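# Place the green block into the blue tray

## Task

Move the green block so it ends up inside the blue tray, paying no attention to any signs around.

## Robot and tools

ROBOT. Two arms, left_arm and right_arm, each with six joints and a gripper. In every row and every per-joint list in the results, the joints of an arm run in this order: shoulder, elbow, waist, wrist pitch, wrist yaw, wrist roll. Use this order only. Stated joint ranges in radians: waist -2.880 to 2.880, shoulder 0.000 to 3.142, elbow 0.000 to 3.019, wrist pitch -1.693 to 1.571, wrist yaw -1.571 to 1.571, wrist roll -2.094 to 2.094. A real end stop may sit up to 0.084 rad either side of the stated value.

FRAMES. The scene frame has its origin on the table top, halfway between the two nominal arm bases, +z up, +x out over the table, and left_arm toward +y (arm names do not match image sides). Calibrated bases: left_arm at (0, +0.231, 0) m, quat_wxyz (+1.000, 0, 0, -0.020); right_arm at (-0.043, -0.314, 0) m, quat_wxyz (+1.000, 0, 0, +0.015). Each gripper's end_effector_position (m) and end_effector_quat_wxyz are given in that arm's own base frame; fixed cameras and the table use the scene frame. These readouts can be a few cm off, more at long reach. The fingers point along the gripper's +z and open and close along its y; the reported point lies between the pads, roughly 1 cm short of the tips.

THE ROW. Every command is built from rows of 14 numbers, each in [-1, 1], always for both arms: left_arm's six joint values then its opening, then right_arm's six joint values then its opening. The joint values are offsets, not poses: they count from the arm's Joint targets as they stood when the action (or move) began, not from the previous row, so sending the same offset again moves the joint further. Scale: 1.0 equals 2.811 rad for shoulder and waist, 2.53 for elbow, 2.575 for wrist pitch, 8.12 for wrist yaw, 9.528 for wrist roll. Send 0 for a joint to keep it at its target. The opening is absolute: +1 fully open, -1 closed. To leave a gripper unchanged, resend its current command; a 0 there means half open.

TOOLS.
execute_actions(actions, cameras): actions is a list of actions; each action is a table of 1 to 15 rows, one row per 1/30 s step, the last row repeated to fill 15 steps. An action asking any joint to go more than 0.084 rad beyond its range is rejected for both arms; a malformed action, or a first action failing that check, voids the whole call. Images come only when actions is empty or cameras requests them.
move(target, speed, blend, opening_speed, grip_force, blocking, cameras): target is one 14-number row or a list of up to 15 rows; every row's offsets count from the same starting Joint targets. All joints travel in step, so the hand traces a curve and does not avoid obstacles or the other arm. speed: rad/s of the joint with farthest to go, 0.01 to 12.57, default 0.5, one value or one per target. blend: corner rounding in rad per target; 0 stops at each. opening_speed: rate on the -1..+1 scale per second, at least 0.2; use it to close gently. grip_force: newtons per pad, 10 to 50 (one value or one per arm); persists; lower force closes slowly. blocking=false returns after about 0.5 s while the move carries on. Result adds a move: line such as done, off_target, moving, held or fault, and limits=held if steps were withheld.
wait(seconds 0 to 10, cameras): let time pass holding commands; returns early if a running move ends.
stop(cameras): brakes the current move.
zoom_image(camera, region [x0, y0, x1, y1] in pixels, at most 504 by 504): closer look at the newest image of cam_high, cam_low, cam_over, cam_left_wrist or cam_right_wrist. All are 896x504.
finished_scene(scene 1, optional): ends the scene for good; the block must stay in the tray without help.

RESULTS. Joint positions and Joint velocities list each arm's joints then the pad gap (m; 0.094 when fully open). Joint targets is the base your next offsets use. Tool commands shows current gripper commands. grip_measured is the finger opening on the command scale; empty it reads slightly wide, and on a firmly held hard part a bit narrower than the part. Joint torques (N m) include the arm's weight and carry offsets and noise; numbers 2 and 4 wrap at ±28. Step readings list joint angles at some steps. Notes: "joint sent to its limit" (clipped at an end stop), "joint command not followed" (the clearance check altered targets), MOTOR HOT and OVER-TEMPERATURE FAULT (the arm goes limp for 30 to 60 s or more).

MOTION NOTES. Joint speed is capped and targets cannot lead measured angles by much, nor move the hand over 110 mm from where it is; large changes need several actions. If an arm is pushing on something or got dragged, command targets back past its measured positions. The scene keeps running while you compose replies; the robot holds its last command.

AVOID. Letting anything fall off the table or from height, releasing a part while it moves, fast impacts, hard presses against fixed or heavy things, any contact or squeeze between the two arms or on the other gripper's fingers, and long stretched-out holds or pushing against unreachable poses that overheat motors. To release, command an opening well above grip_measured.

Each tool is called after ">>>" as name(argument=value, ...) on one line, values as JSON.

## Session

>>> execute_actions(actions=[])

Scene clock: 0.00 s.
left_arm: end_effector_position=(+0.4619, -0.5603, +0.2606) grip_measured=+1.000 end_effector_quat_wxyz=(+0.561, +0.353, +0.676, -0.321) | right_arm: end_effector_position=(+0.4737, -0.3680, +0.3235) grip_measured=+1.000 end_effector_quat_wxyz=(+0.471, +0.291, +0.814, +0.175)
Joint names: [shoulder, elbow, waist, wrist pitch, wrist yaw, wrist roll]
Joint positions: left_arm=[1.739 1.215 -0.844 0.357 0.155 -0.014 0.094] | right_arm=[1.485 1.34 -0.853 -0.575 -0.722 0.173 0.094]
Joint velocities: within noise
Joint torques (N m): no reading
Motor temperatures (°C): left_arm=[23 25 21 29 28 25 30] | right_arm=[24 23 29 26 26 25 26]
Heat: left arm: hottest gripper 30 °C; right arm: hottest waist 29 °C.
Joint targets: left_arm=[1.748 1.237 -0.844 0.360 0.155 -0.014] | right_arm=[1.483 1.369 -0.853 -0.571 -0.722 0.173]
Tool commands: left_gripper/opening=+1.0 right_gripper/opening=+1.0

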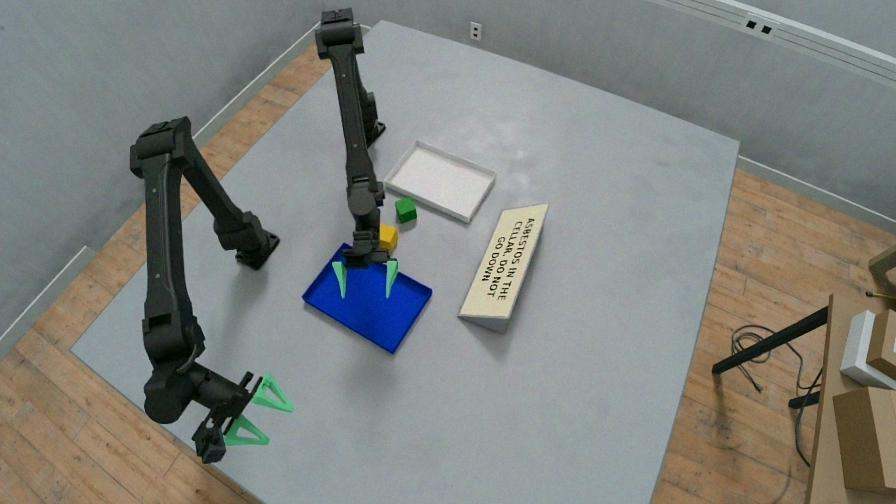

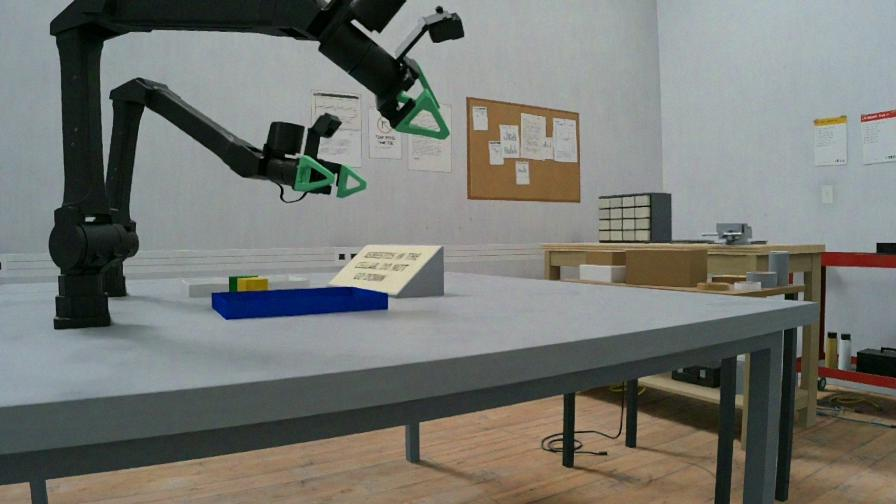

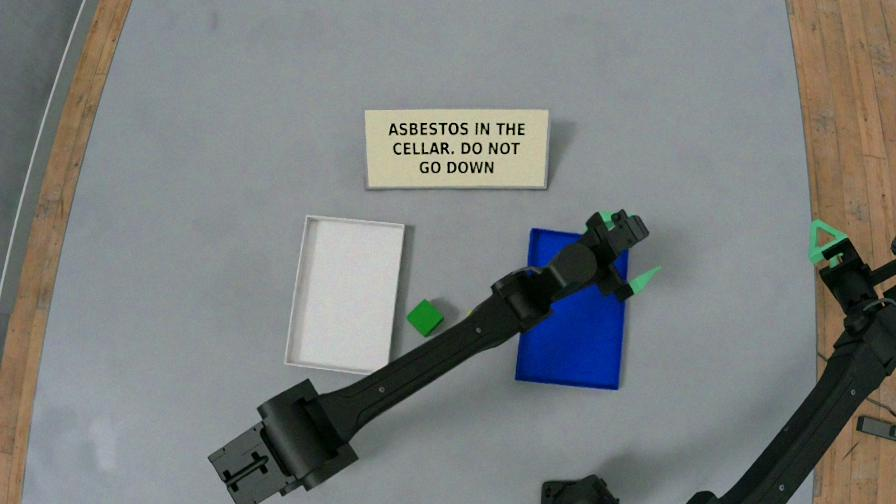

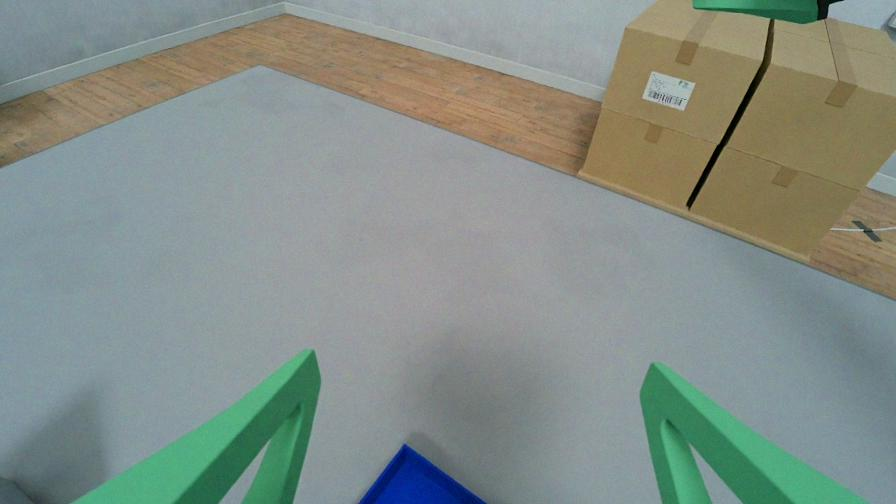

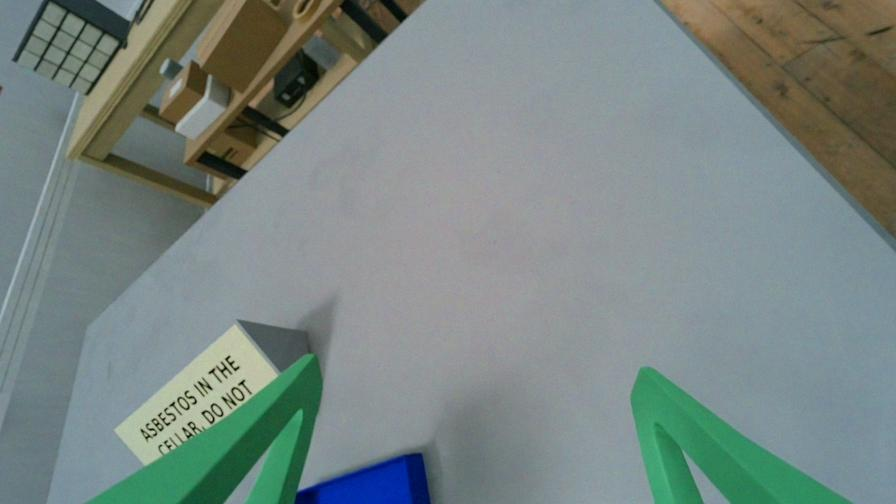

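>>> move(target=[-0.2216,-0.0727,0.111,-0.722,-0.0191,0.0015,1,0,0,0,0,0,0,1], speed=1.2, cameras=["cam_over","cam_left_wrist","cam_high"])

Scene clock: 47.90 s.
left_arm: end_effector_position=(+0.2615, -0.1600, +0.2316) grip_measured=+1.000 end_effector_quat_wxyz=(+0.010, +0.263, +0.965, -0.005) | right_arm: end_effector_position=(+0.4737, -0.3680, +0.3235) grip_measured=+1.000 end_effector_quat_wxyz=(+0.471, +0.291, +0.814, +0.175)
Joint names: [shoulder, elbow, waist, wrist pitch, wrist yaw, wrist roll]
Joint positions: left_arm=[1.125 1.067 -0.546 -1.491 0.003 -0.014 0.094] | right_arm=[1.485 1.34 -0.853 -0.575 -0.722 0.173 0.094]
Joint torques (N m): left_arm=[-5.13 9.61 0.21 0.2 -0.15 0.07] | right_arm=[-12.34 12.38 1.79 2.07 -0.25 -0.14]
Motor temperatures (°C): left_arm=[26 28 21 29 27 25 29] | right_arm=[26 31 28 25 25 25 25]
Heat: left arm: hottest wrist pitch 29 °C; right arm: hottest elbow 31 °C.
Joint targets: left_arm=[1.125 1.053 -0.531 -1.499 0.000 0.001] | right_arm=[1.483 1.369 -0.853 -0.571 -0.722 0.173]
move: done
Images, in order (width x height): cam_high 896x504, cam_over 896x504, cam_left_wrist 896x504.

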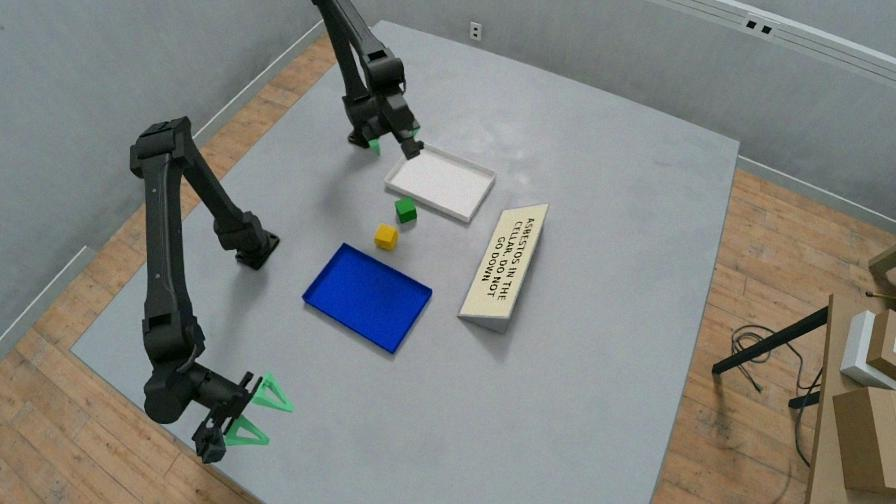

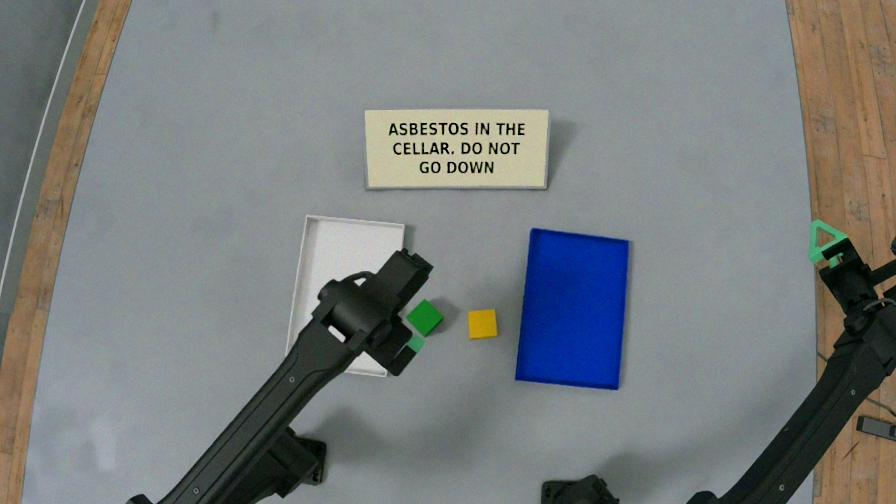

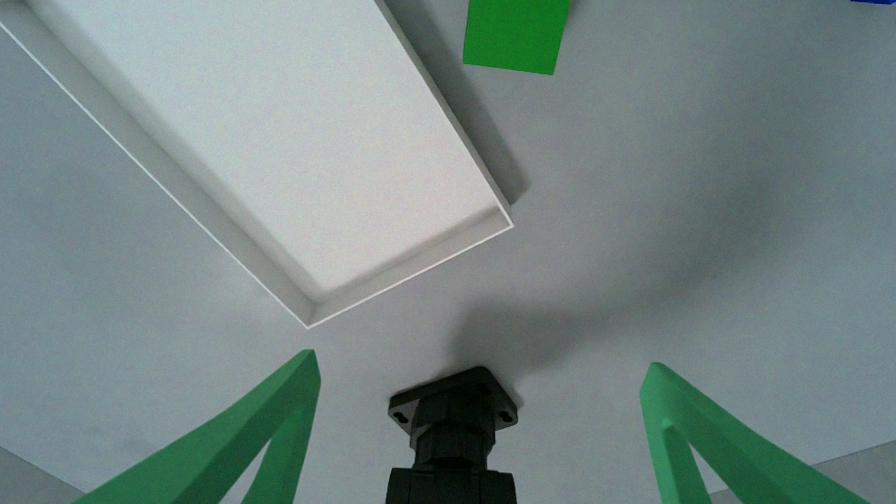

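>>> move(target=[0.064,-0.0356,-0.037,0.0986,0,0,1,0,0,0,0,0,0,1], speed=0.6, cameras=["cam_over","cam_left_wrist"])

Scene clock: 77.67 s.
left_arm: end_effector_position=(+0.2784, -0.2016, +0.1411) grip_measured=+1.000 end_effector_quat_wxyz=(-0.008, +0.301, +0.954, +0.001) | right_arm: end_effector_position=(+0.4737, -0.3680, +0.3235) grip_measured=+1.000 end_effector_quat_wxyz=(+0.471, +0.291, +0.814, +0.175)
Joint names: [shoulder, elbow, waist, wrist pitch, wrist yaw, wrist roll]
Joint positions: left_arm=[1.302 0.97 -0.624 -1.255 0.003 -0.013 0.094] | right_arm=[1.485 1.34 -0.853 -0.575 -0.722 0.173 0.094]
Joint torques (N m): left_arm=[-6.77 9.5 -2.26 0.94 -0.12 0.06] | right_arm=[-12.4 12.37 1.73 2.1 -0.26 -0.15]
Heat: left arm: hottest gripper 29 °C; right arm: hottest elbow 33 °C.
Joint targets: left_arm=[1.305 0.963 -0.635 -1.246 0.000 0.001] | right_arm=[1.483 1.369 -0.853 -0.571 -0.722 0.173]
move: done
Images, in order (width x height): cam_over 896x504, cam_left_wrist 896x504.

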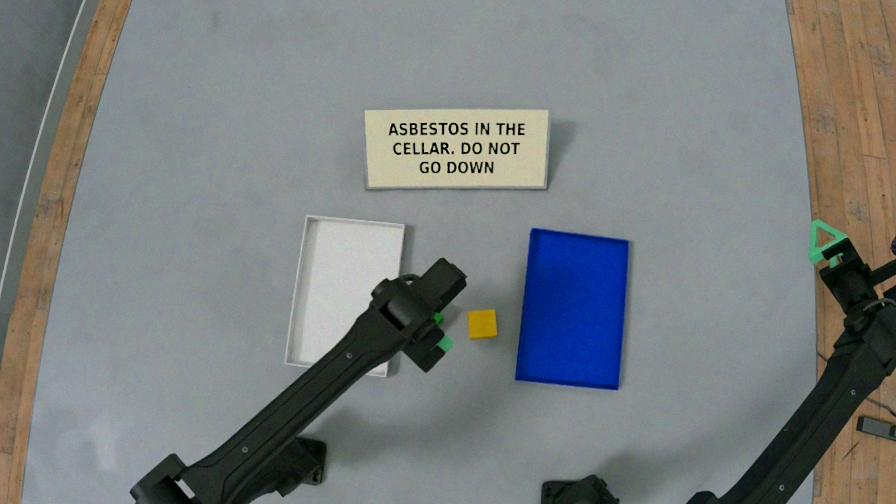

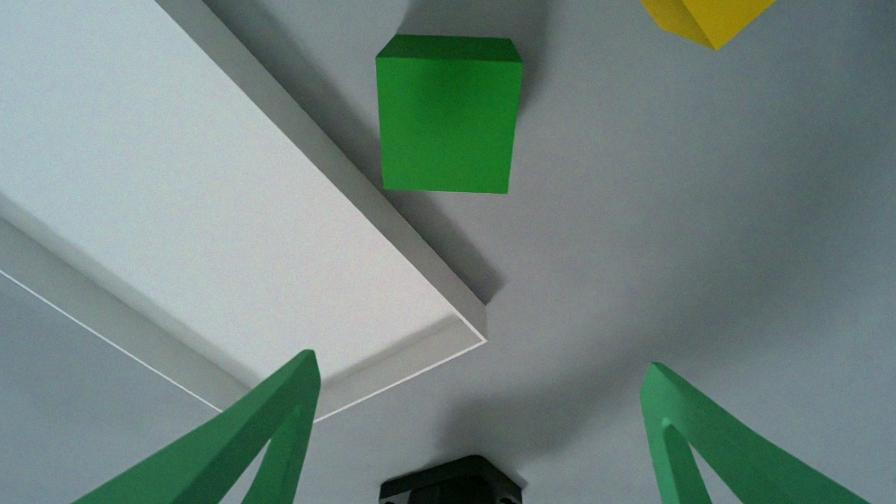

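>>> move(target=[[0.042,0.0273,0.0178,0.0252,0,0,1,0,0,0,0,0,0,1],[0.0808,-0.036,0.0178,0.1297,0,0,1,0,0,0,0,0,0,1]], speed=[0.5,0.4], blend=0.01, cameras=["cam_low","cam_left_wrist"])

Scene clock: 110.67 s.
left_arm: end_effector_position=(+0.3126, -0.2144, +0.0356) grip_measured=+1.000 end_effector_quat_wxyz=(+0.004, +0.289, +0.957, -0.002) | right_arm: end_effector_position=(+0.4737, -0.3680, +0.3235) grip_measured=+1.000 end_effector_quat_wxyz=(+0.471, +0.291, +0.814, +0.175)
Joint names: [shoulder, elbow, waist, wrist pitch, wrist yaw, wrist roll]
Joint positions: left_arm=[1.521 0.88 -0.599 -0.921 0.002 -0.013 0.094] | right_arm=[1.485 1.34 -0.853 -0.575 -0.722 0.173 0.094]
Joint torques (N m): left_arm=[-8.12 7.84 0.15 0.96 -0.11 0.06] | right_arm=[-12.34 12.36 1.73 2.07 -0.25 -0.14]
Heat: left arm: hottest elbow 29 °C; right arm: hottest elbow 34 °C.
Joint targets: left_arm=[1.532 0.872 -0.585 -0.911 0.000 0.001] | right_arm=[1.483 1.369 -0.853 -0.571 -0.722 0.173]
move: done
Images, in order (width x height): cam_low 896x504, cam_left_wrist 896x504.

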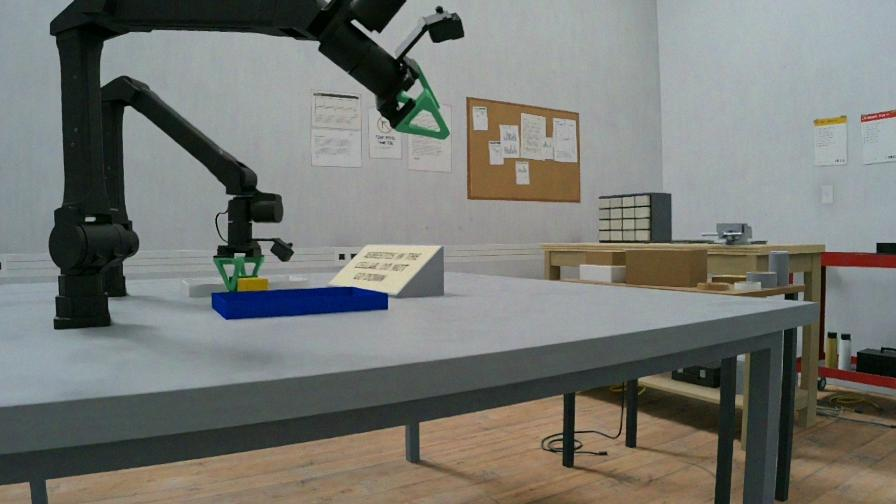

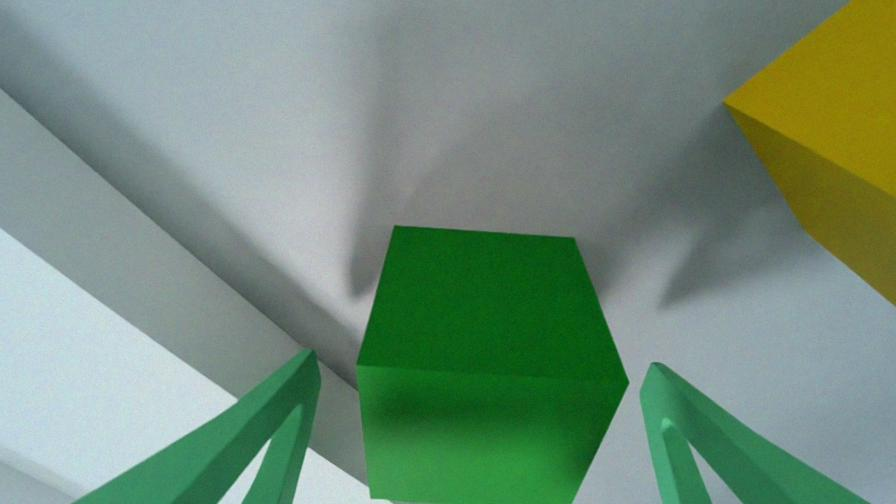

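>>> move(target=[0,0,0,0,0,0,-0.2,0,0,0,0,0,0,1], opening_speed=0.8, cameras=["cam_left_wrist"])

Scene clock: 117.63 s.
left_arm: end_effector_position=(+0.3126, -0.2144, +0.0356) grip_measured=+0.046 end_effector_quat_wxyz=(+0.004, +0.289, +0.957, -0.002) | right_arm: end_effector_position=(+0.4737, -0.3680, +0.3235) grip_measured=+1.000 end_effector_quat_wxyz=(+0.471, +0.291, +0.814, +0.175)
Joint names: [shoulder, elbow, waist, wrist pitch, wrist yaw, wrist roll]
Joint positions: left_arm=[1.521 0.88 -0.599 -0.921 0.002 -0.013 0.049] | right_arm=[1.485 1.34 -0.853 -0.575 -0.722 0.173 0.094]
Joint torques (N m): left_arm=[-8.12 7.87 0.09 0.98 -0.12 0.07] | right_arm=[-12.34 12.41 1.73 2.07 -0.26 -0.15]
Heat: left arm: hottest elbow 29 °C; right arm: hottest elbow 35 °C.
Joint targets: left_arm=[1.532 0.872 -0.585 -0.911 0.000 0.001] | right_arm=[1.483 1.369 -0.853 -0.571 -0.722 0.173]
move: done
Images, in order (width x height): cam_left_wrist 896x504.

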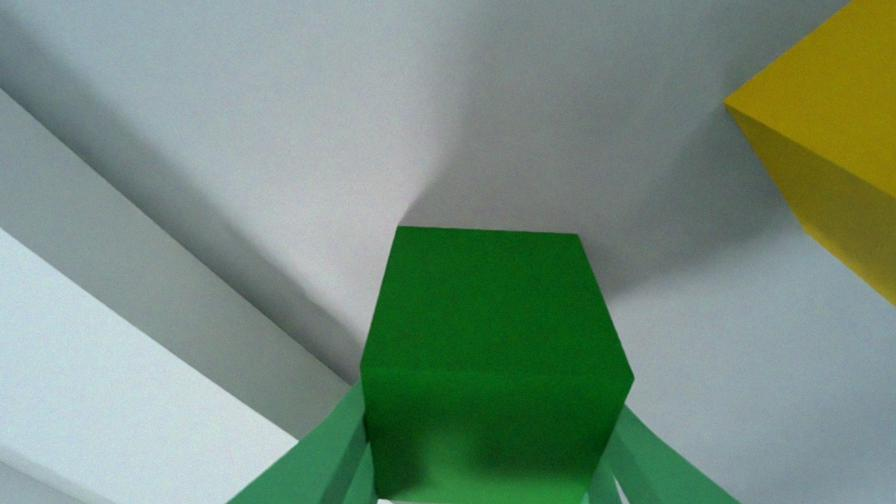

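>>> move(target=[[-0.0388,0.0632,0,-0.1049,0,0,-0.2,0,0,0,0,0,0,1],[0.2006,0.3751,-0.1423,-0.153,0,0,-0.2,0,0,0,0,0,0,1]], speed=[0.5,0.8], blend=[0.04,0], cameras=["cam_over","cam_left_wrist","cam_low"])

Scene clock: 139.97 s.
left_arm: end_effector_position=(+0.3373, -0.5180, +0.0583) grip_measured=+0.046 end_effector_quat_wxyz=(-0.021, +0.470, +0.882, +0.011) | right_arm: end_effector_position=(+0.4737, -0.3680, +0.3235) grip_measured=+1.000 end_effector_quat_wxyz=(+0.471, +0.291, +0.814, +0.175)
Joint names: [shoulder, elbow, waist, wrist pitch, wrist yaw, wrist roll]
Joint positions: left_arm=[2.086 1.765 -0.992 -1.297 0.002 -0.013 0.049] | right_arm=[1.485 1.34 -0.853 -0.575 -0.722 0.173 0.094]
Joint torques (N m): left_arm=[-17.08 15.27 -0.5 0.12 -0.08 0.07] | right_arm=[-12.28 12.37 1.73 2.09 -0.26 -0.14]
Heat: left arm: hottest elbow 28 °C; right arm: hottest elbow 35 °C.
Joint targets: left_arm=[2.096 1.821 -0.986 -1.305 0.000 0.001] | right_arm=[1.483 1.369 -0.853 -0.571 -0.722 0.173]
move: off_target (left_arm); left_arm: the elbow is farthest, 0.056 rad from its target
Images, in order (width x height): cam_low 896x504, cam_over 896x504, cam_left_wrist 896x504.

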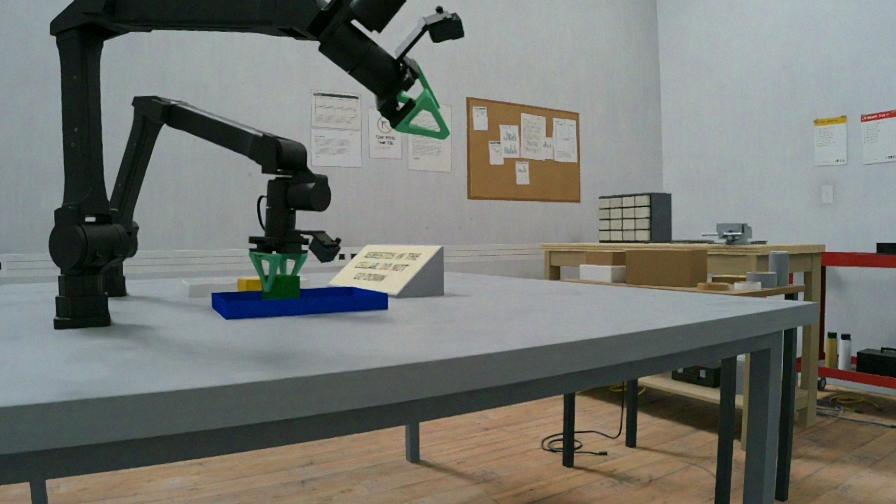

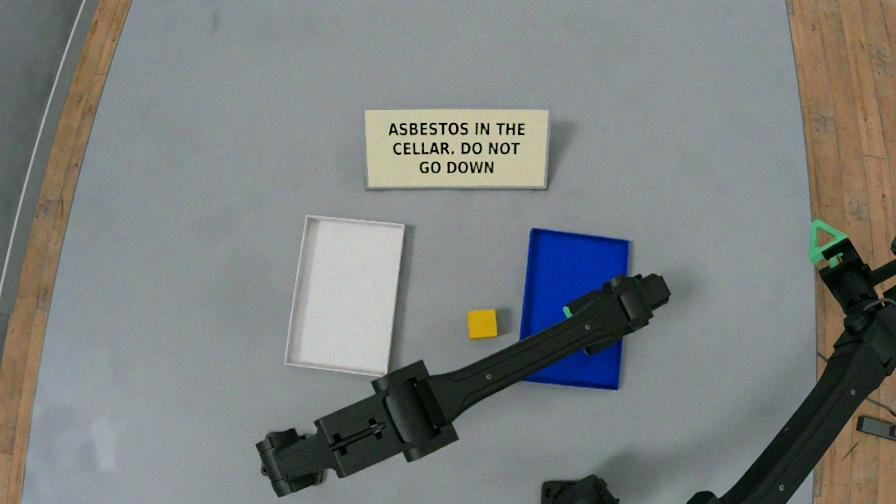

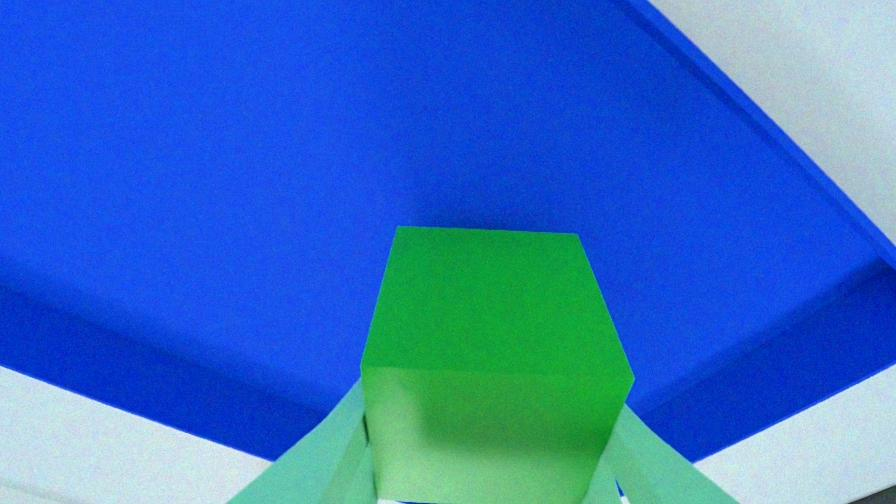

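>>> move(target=[0.0135,0,0,0.0145,0,0,-0.2,0,0,0,0,0,0,1], speed=0.1, cameras=["cam_low","cam_left_wrist"])

Scene clock: 149.90 s.
left_arm: end_effector_position=(+0.3402, -0.5225, +0.0453) grip_measured=+0.046 end_effector_quat_wxyz=(-0.020, +0.470, +0.882, +0.010) | right_arm: end_effector_position=(+0.4737, -0.3680, +0.3235) grip_measured=+1.000 end_effector_quat_wxyz=(+0.471, +0.291, +0.814, +0.175)
Joint names: [shoulder, elbow, waist, wrist pitch, wrist yaw, wrist roll]
Joint positions: left_arm=[2.11 1.77 -0.992 -1.276 0.002 -0.013 0.049] | right_arm=[1.485 1.34 -0.853 -0.575 -0.722 0.173 0.094]
Joint torques (N m): left_arm=[-16.38 14.78 -0.56 0.77 -0.09 0.07] | right_arm=[-12.34 12.37 1.85 2.09 -0.25 -0.14]
Heat: left arm: hottest elbow 29 °C; right arm: hottest elbow 35 °C.
Joint targets: left_arm=[2.134 1.821 -0.986 -1.268 0.000 0.001] | right_arm=[1.483 1.369 -0.853 -0.571 -0.722 0.173]
move: off_target (left_arm); left_arm: the elbow is farthest, 0.051 rad from its target
Images, in order (width x height): cam_low 896x504, cam_left_wrist 896x504.

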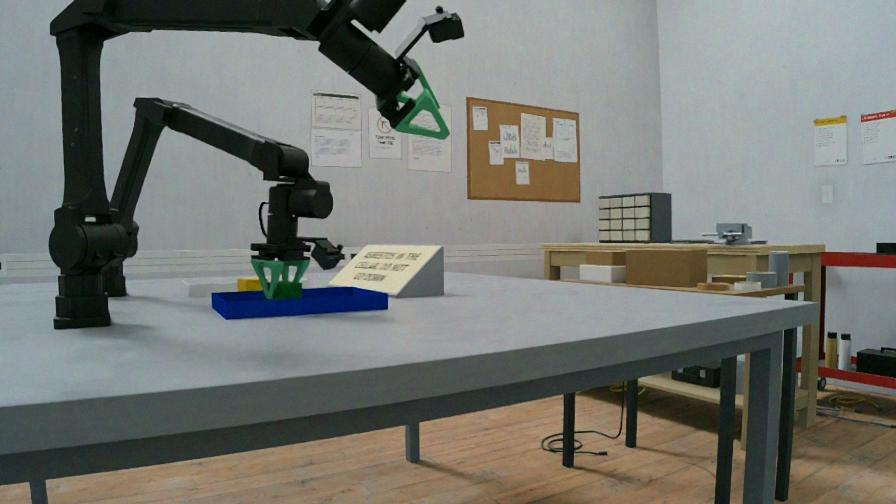

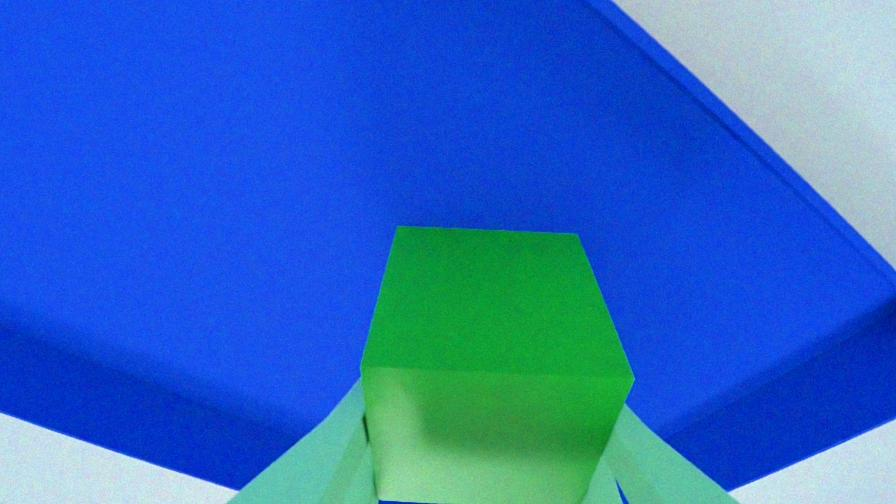

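>>> move(target=[0.006,0,0,0.006,0,0,-0.2,0,0,0,0,0,0,1], speed=0.1, cameras=["cam_left_wrist"])

Scene clock: 155.10 s.
left_arm: end_effector_position=(+0.3417, -0.5248, +0.0443) grip_measured=+0.046 end_effector_quat_wxyz=(-0.016, +0.470, +0.882, +0.008) | right_arm: end_effector_position=(+0.4737, -0.3680, +0.3235) grip_measured=+1.000 end_effector_quat_wxyz=(+0.471, +0.291, +0.814, +0.175)
Joint names: [shoulder, elbow, waist, wrist pitch, wrist yaw, wrist roll]
Joint positions: left_arm=[2.112 1.77 -0.992 -1.265 0.002 -0.013 0.049] | right_arm=[1.485 1.34 -0.853 -0.575 -0.722 0.173 0.094]
Joint torques (N m): left_arm=[-15.27 14.79 -0.67 0.99 -0.08 0.07] | right_arm=[-12.34 12.37 1.73 2.07 -0.25 -0.15]
Heat: left arm: hottest elbow 29 °C; right arm: hottest elbow 35 °C.
Joint targets: left_arm=[2.151 1.821 -0.986 -1.252 0.000 0.001] | right_arm=[1.483 1.369 -0.853 -0.571 -0.722 0.173]
move: off_target (left_arm); left_arm: the elbow is farthest, 0.051 rad from its target
Images, in order (width x height): cam_left_wrist 896x504.

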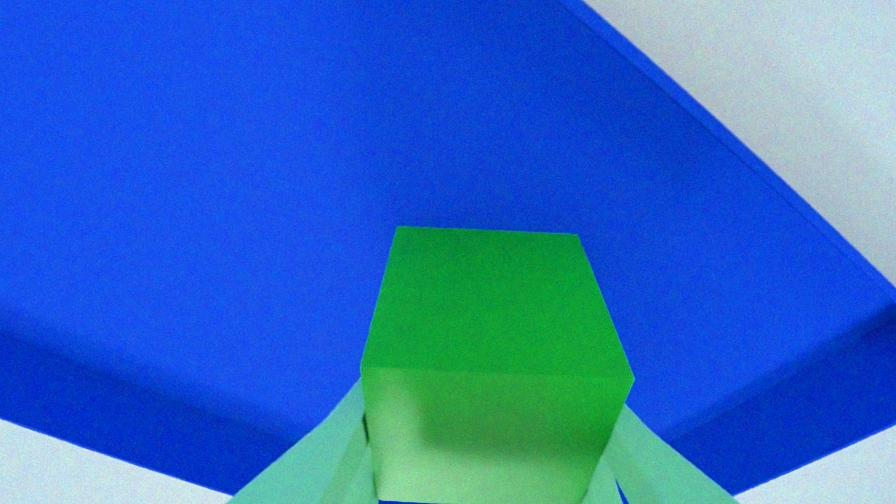

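>>> move(target=[[-0.0107,0,0,-0.0117,0,0,-0.2,0,0,0,0,0,0,1],[-0.0107,0,0,-0.0117,0,0,0.6,0,0,0,0,0,0,1],[-0.05,0.065,0,-0.105,0,0,0.6,0,0,0,0,0,0,1]], speed=[0.2,0.2,0.4], opening_speed=0.8, cameras=["cam_low","cam_left_wrist"])

Scene clock: 172.97 s.
left_arm: end_effector_position=(+0.3395, -0.5214, +0.1812) grip_measured=+0.599 end_effector_quat_wxyz=(+0.002, +0.470, +0.883, -0.002) | right_arm: end_effector_position=(+0.4737, -0.3680, +0.3235) grip_measured=+1.000 end_effector_quat_wxyz=(+0.471, +0.291, +0.814, +0.175)
Joint names: [shoulder, elbow, waist, wrist pitch, wrist yaw, wrist roll]
Joint positions: left_arm=[1.993 1.944 -0.992 -1.515 0.002 -0.013 0.075] | right_arm=[1.485 1.34 -0.853 -0.575 -0.722 0.173 0.094]
Joint torques (N m): left_arm=[-16.21 14.76 -0.67 0.24 -0.09 0.06] | right_arm=[-12.16 12.4 1.85 2.09 -0.26 -0.14]
Motor temperatures (°C): left_arm=[26 30 21 27 26 24 28] | right_arm=[27 36 28 24 23 23 24]
Heat: left arm: hottest elbow 30 °C; right arm: hottest elbow 36 °C.
Joint targets: left_arm=[2.010 1.985 -0.986 -1.523 0.000 0.001] | right_arm=[1.483 1.369 -0.853 -0.571 -0.722 0.173]
move: off_target (left_arm); target 2's new numbers were sent with left_arm's elbow 0.050 rad from that target; left_arm: the elbow is farthest, 0.042 rad from its target
Images, in order (width x height): cam_low 896x504, cam_left_wrist 896x504.

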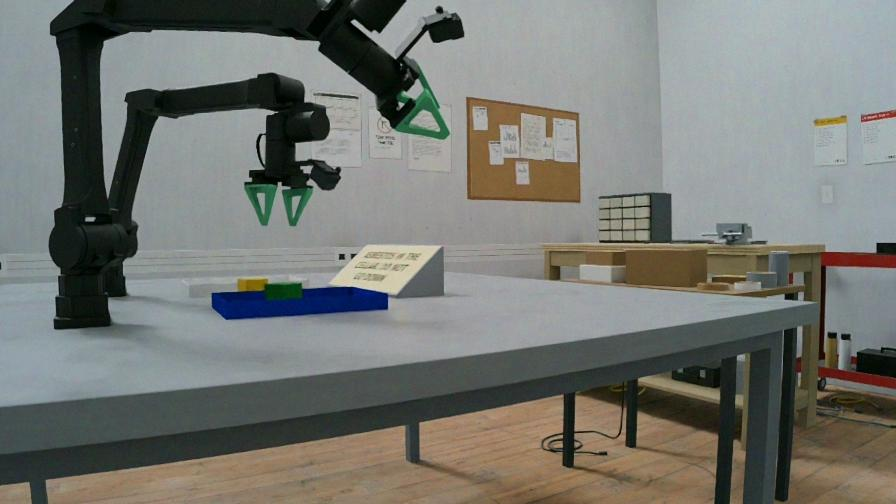

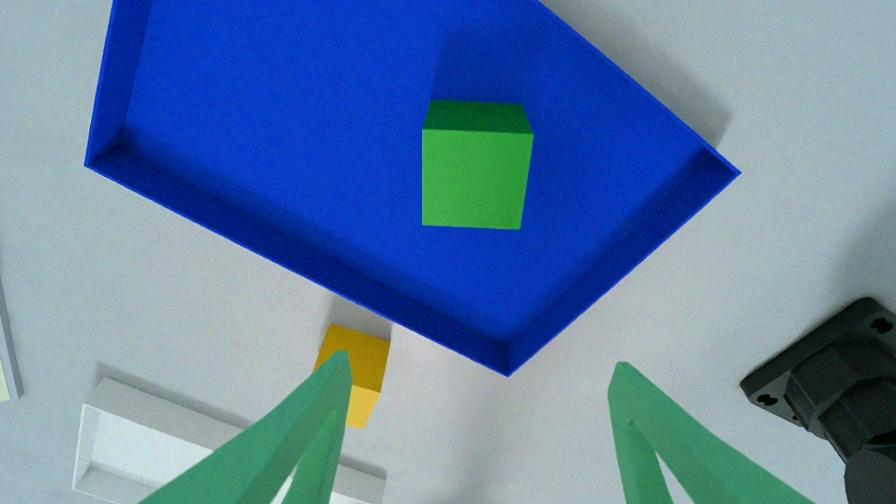

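>>> finished_scene()

The scene is finished: the task was done.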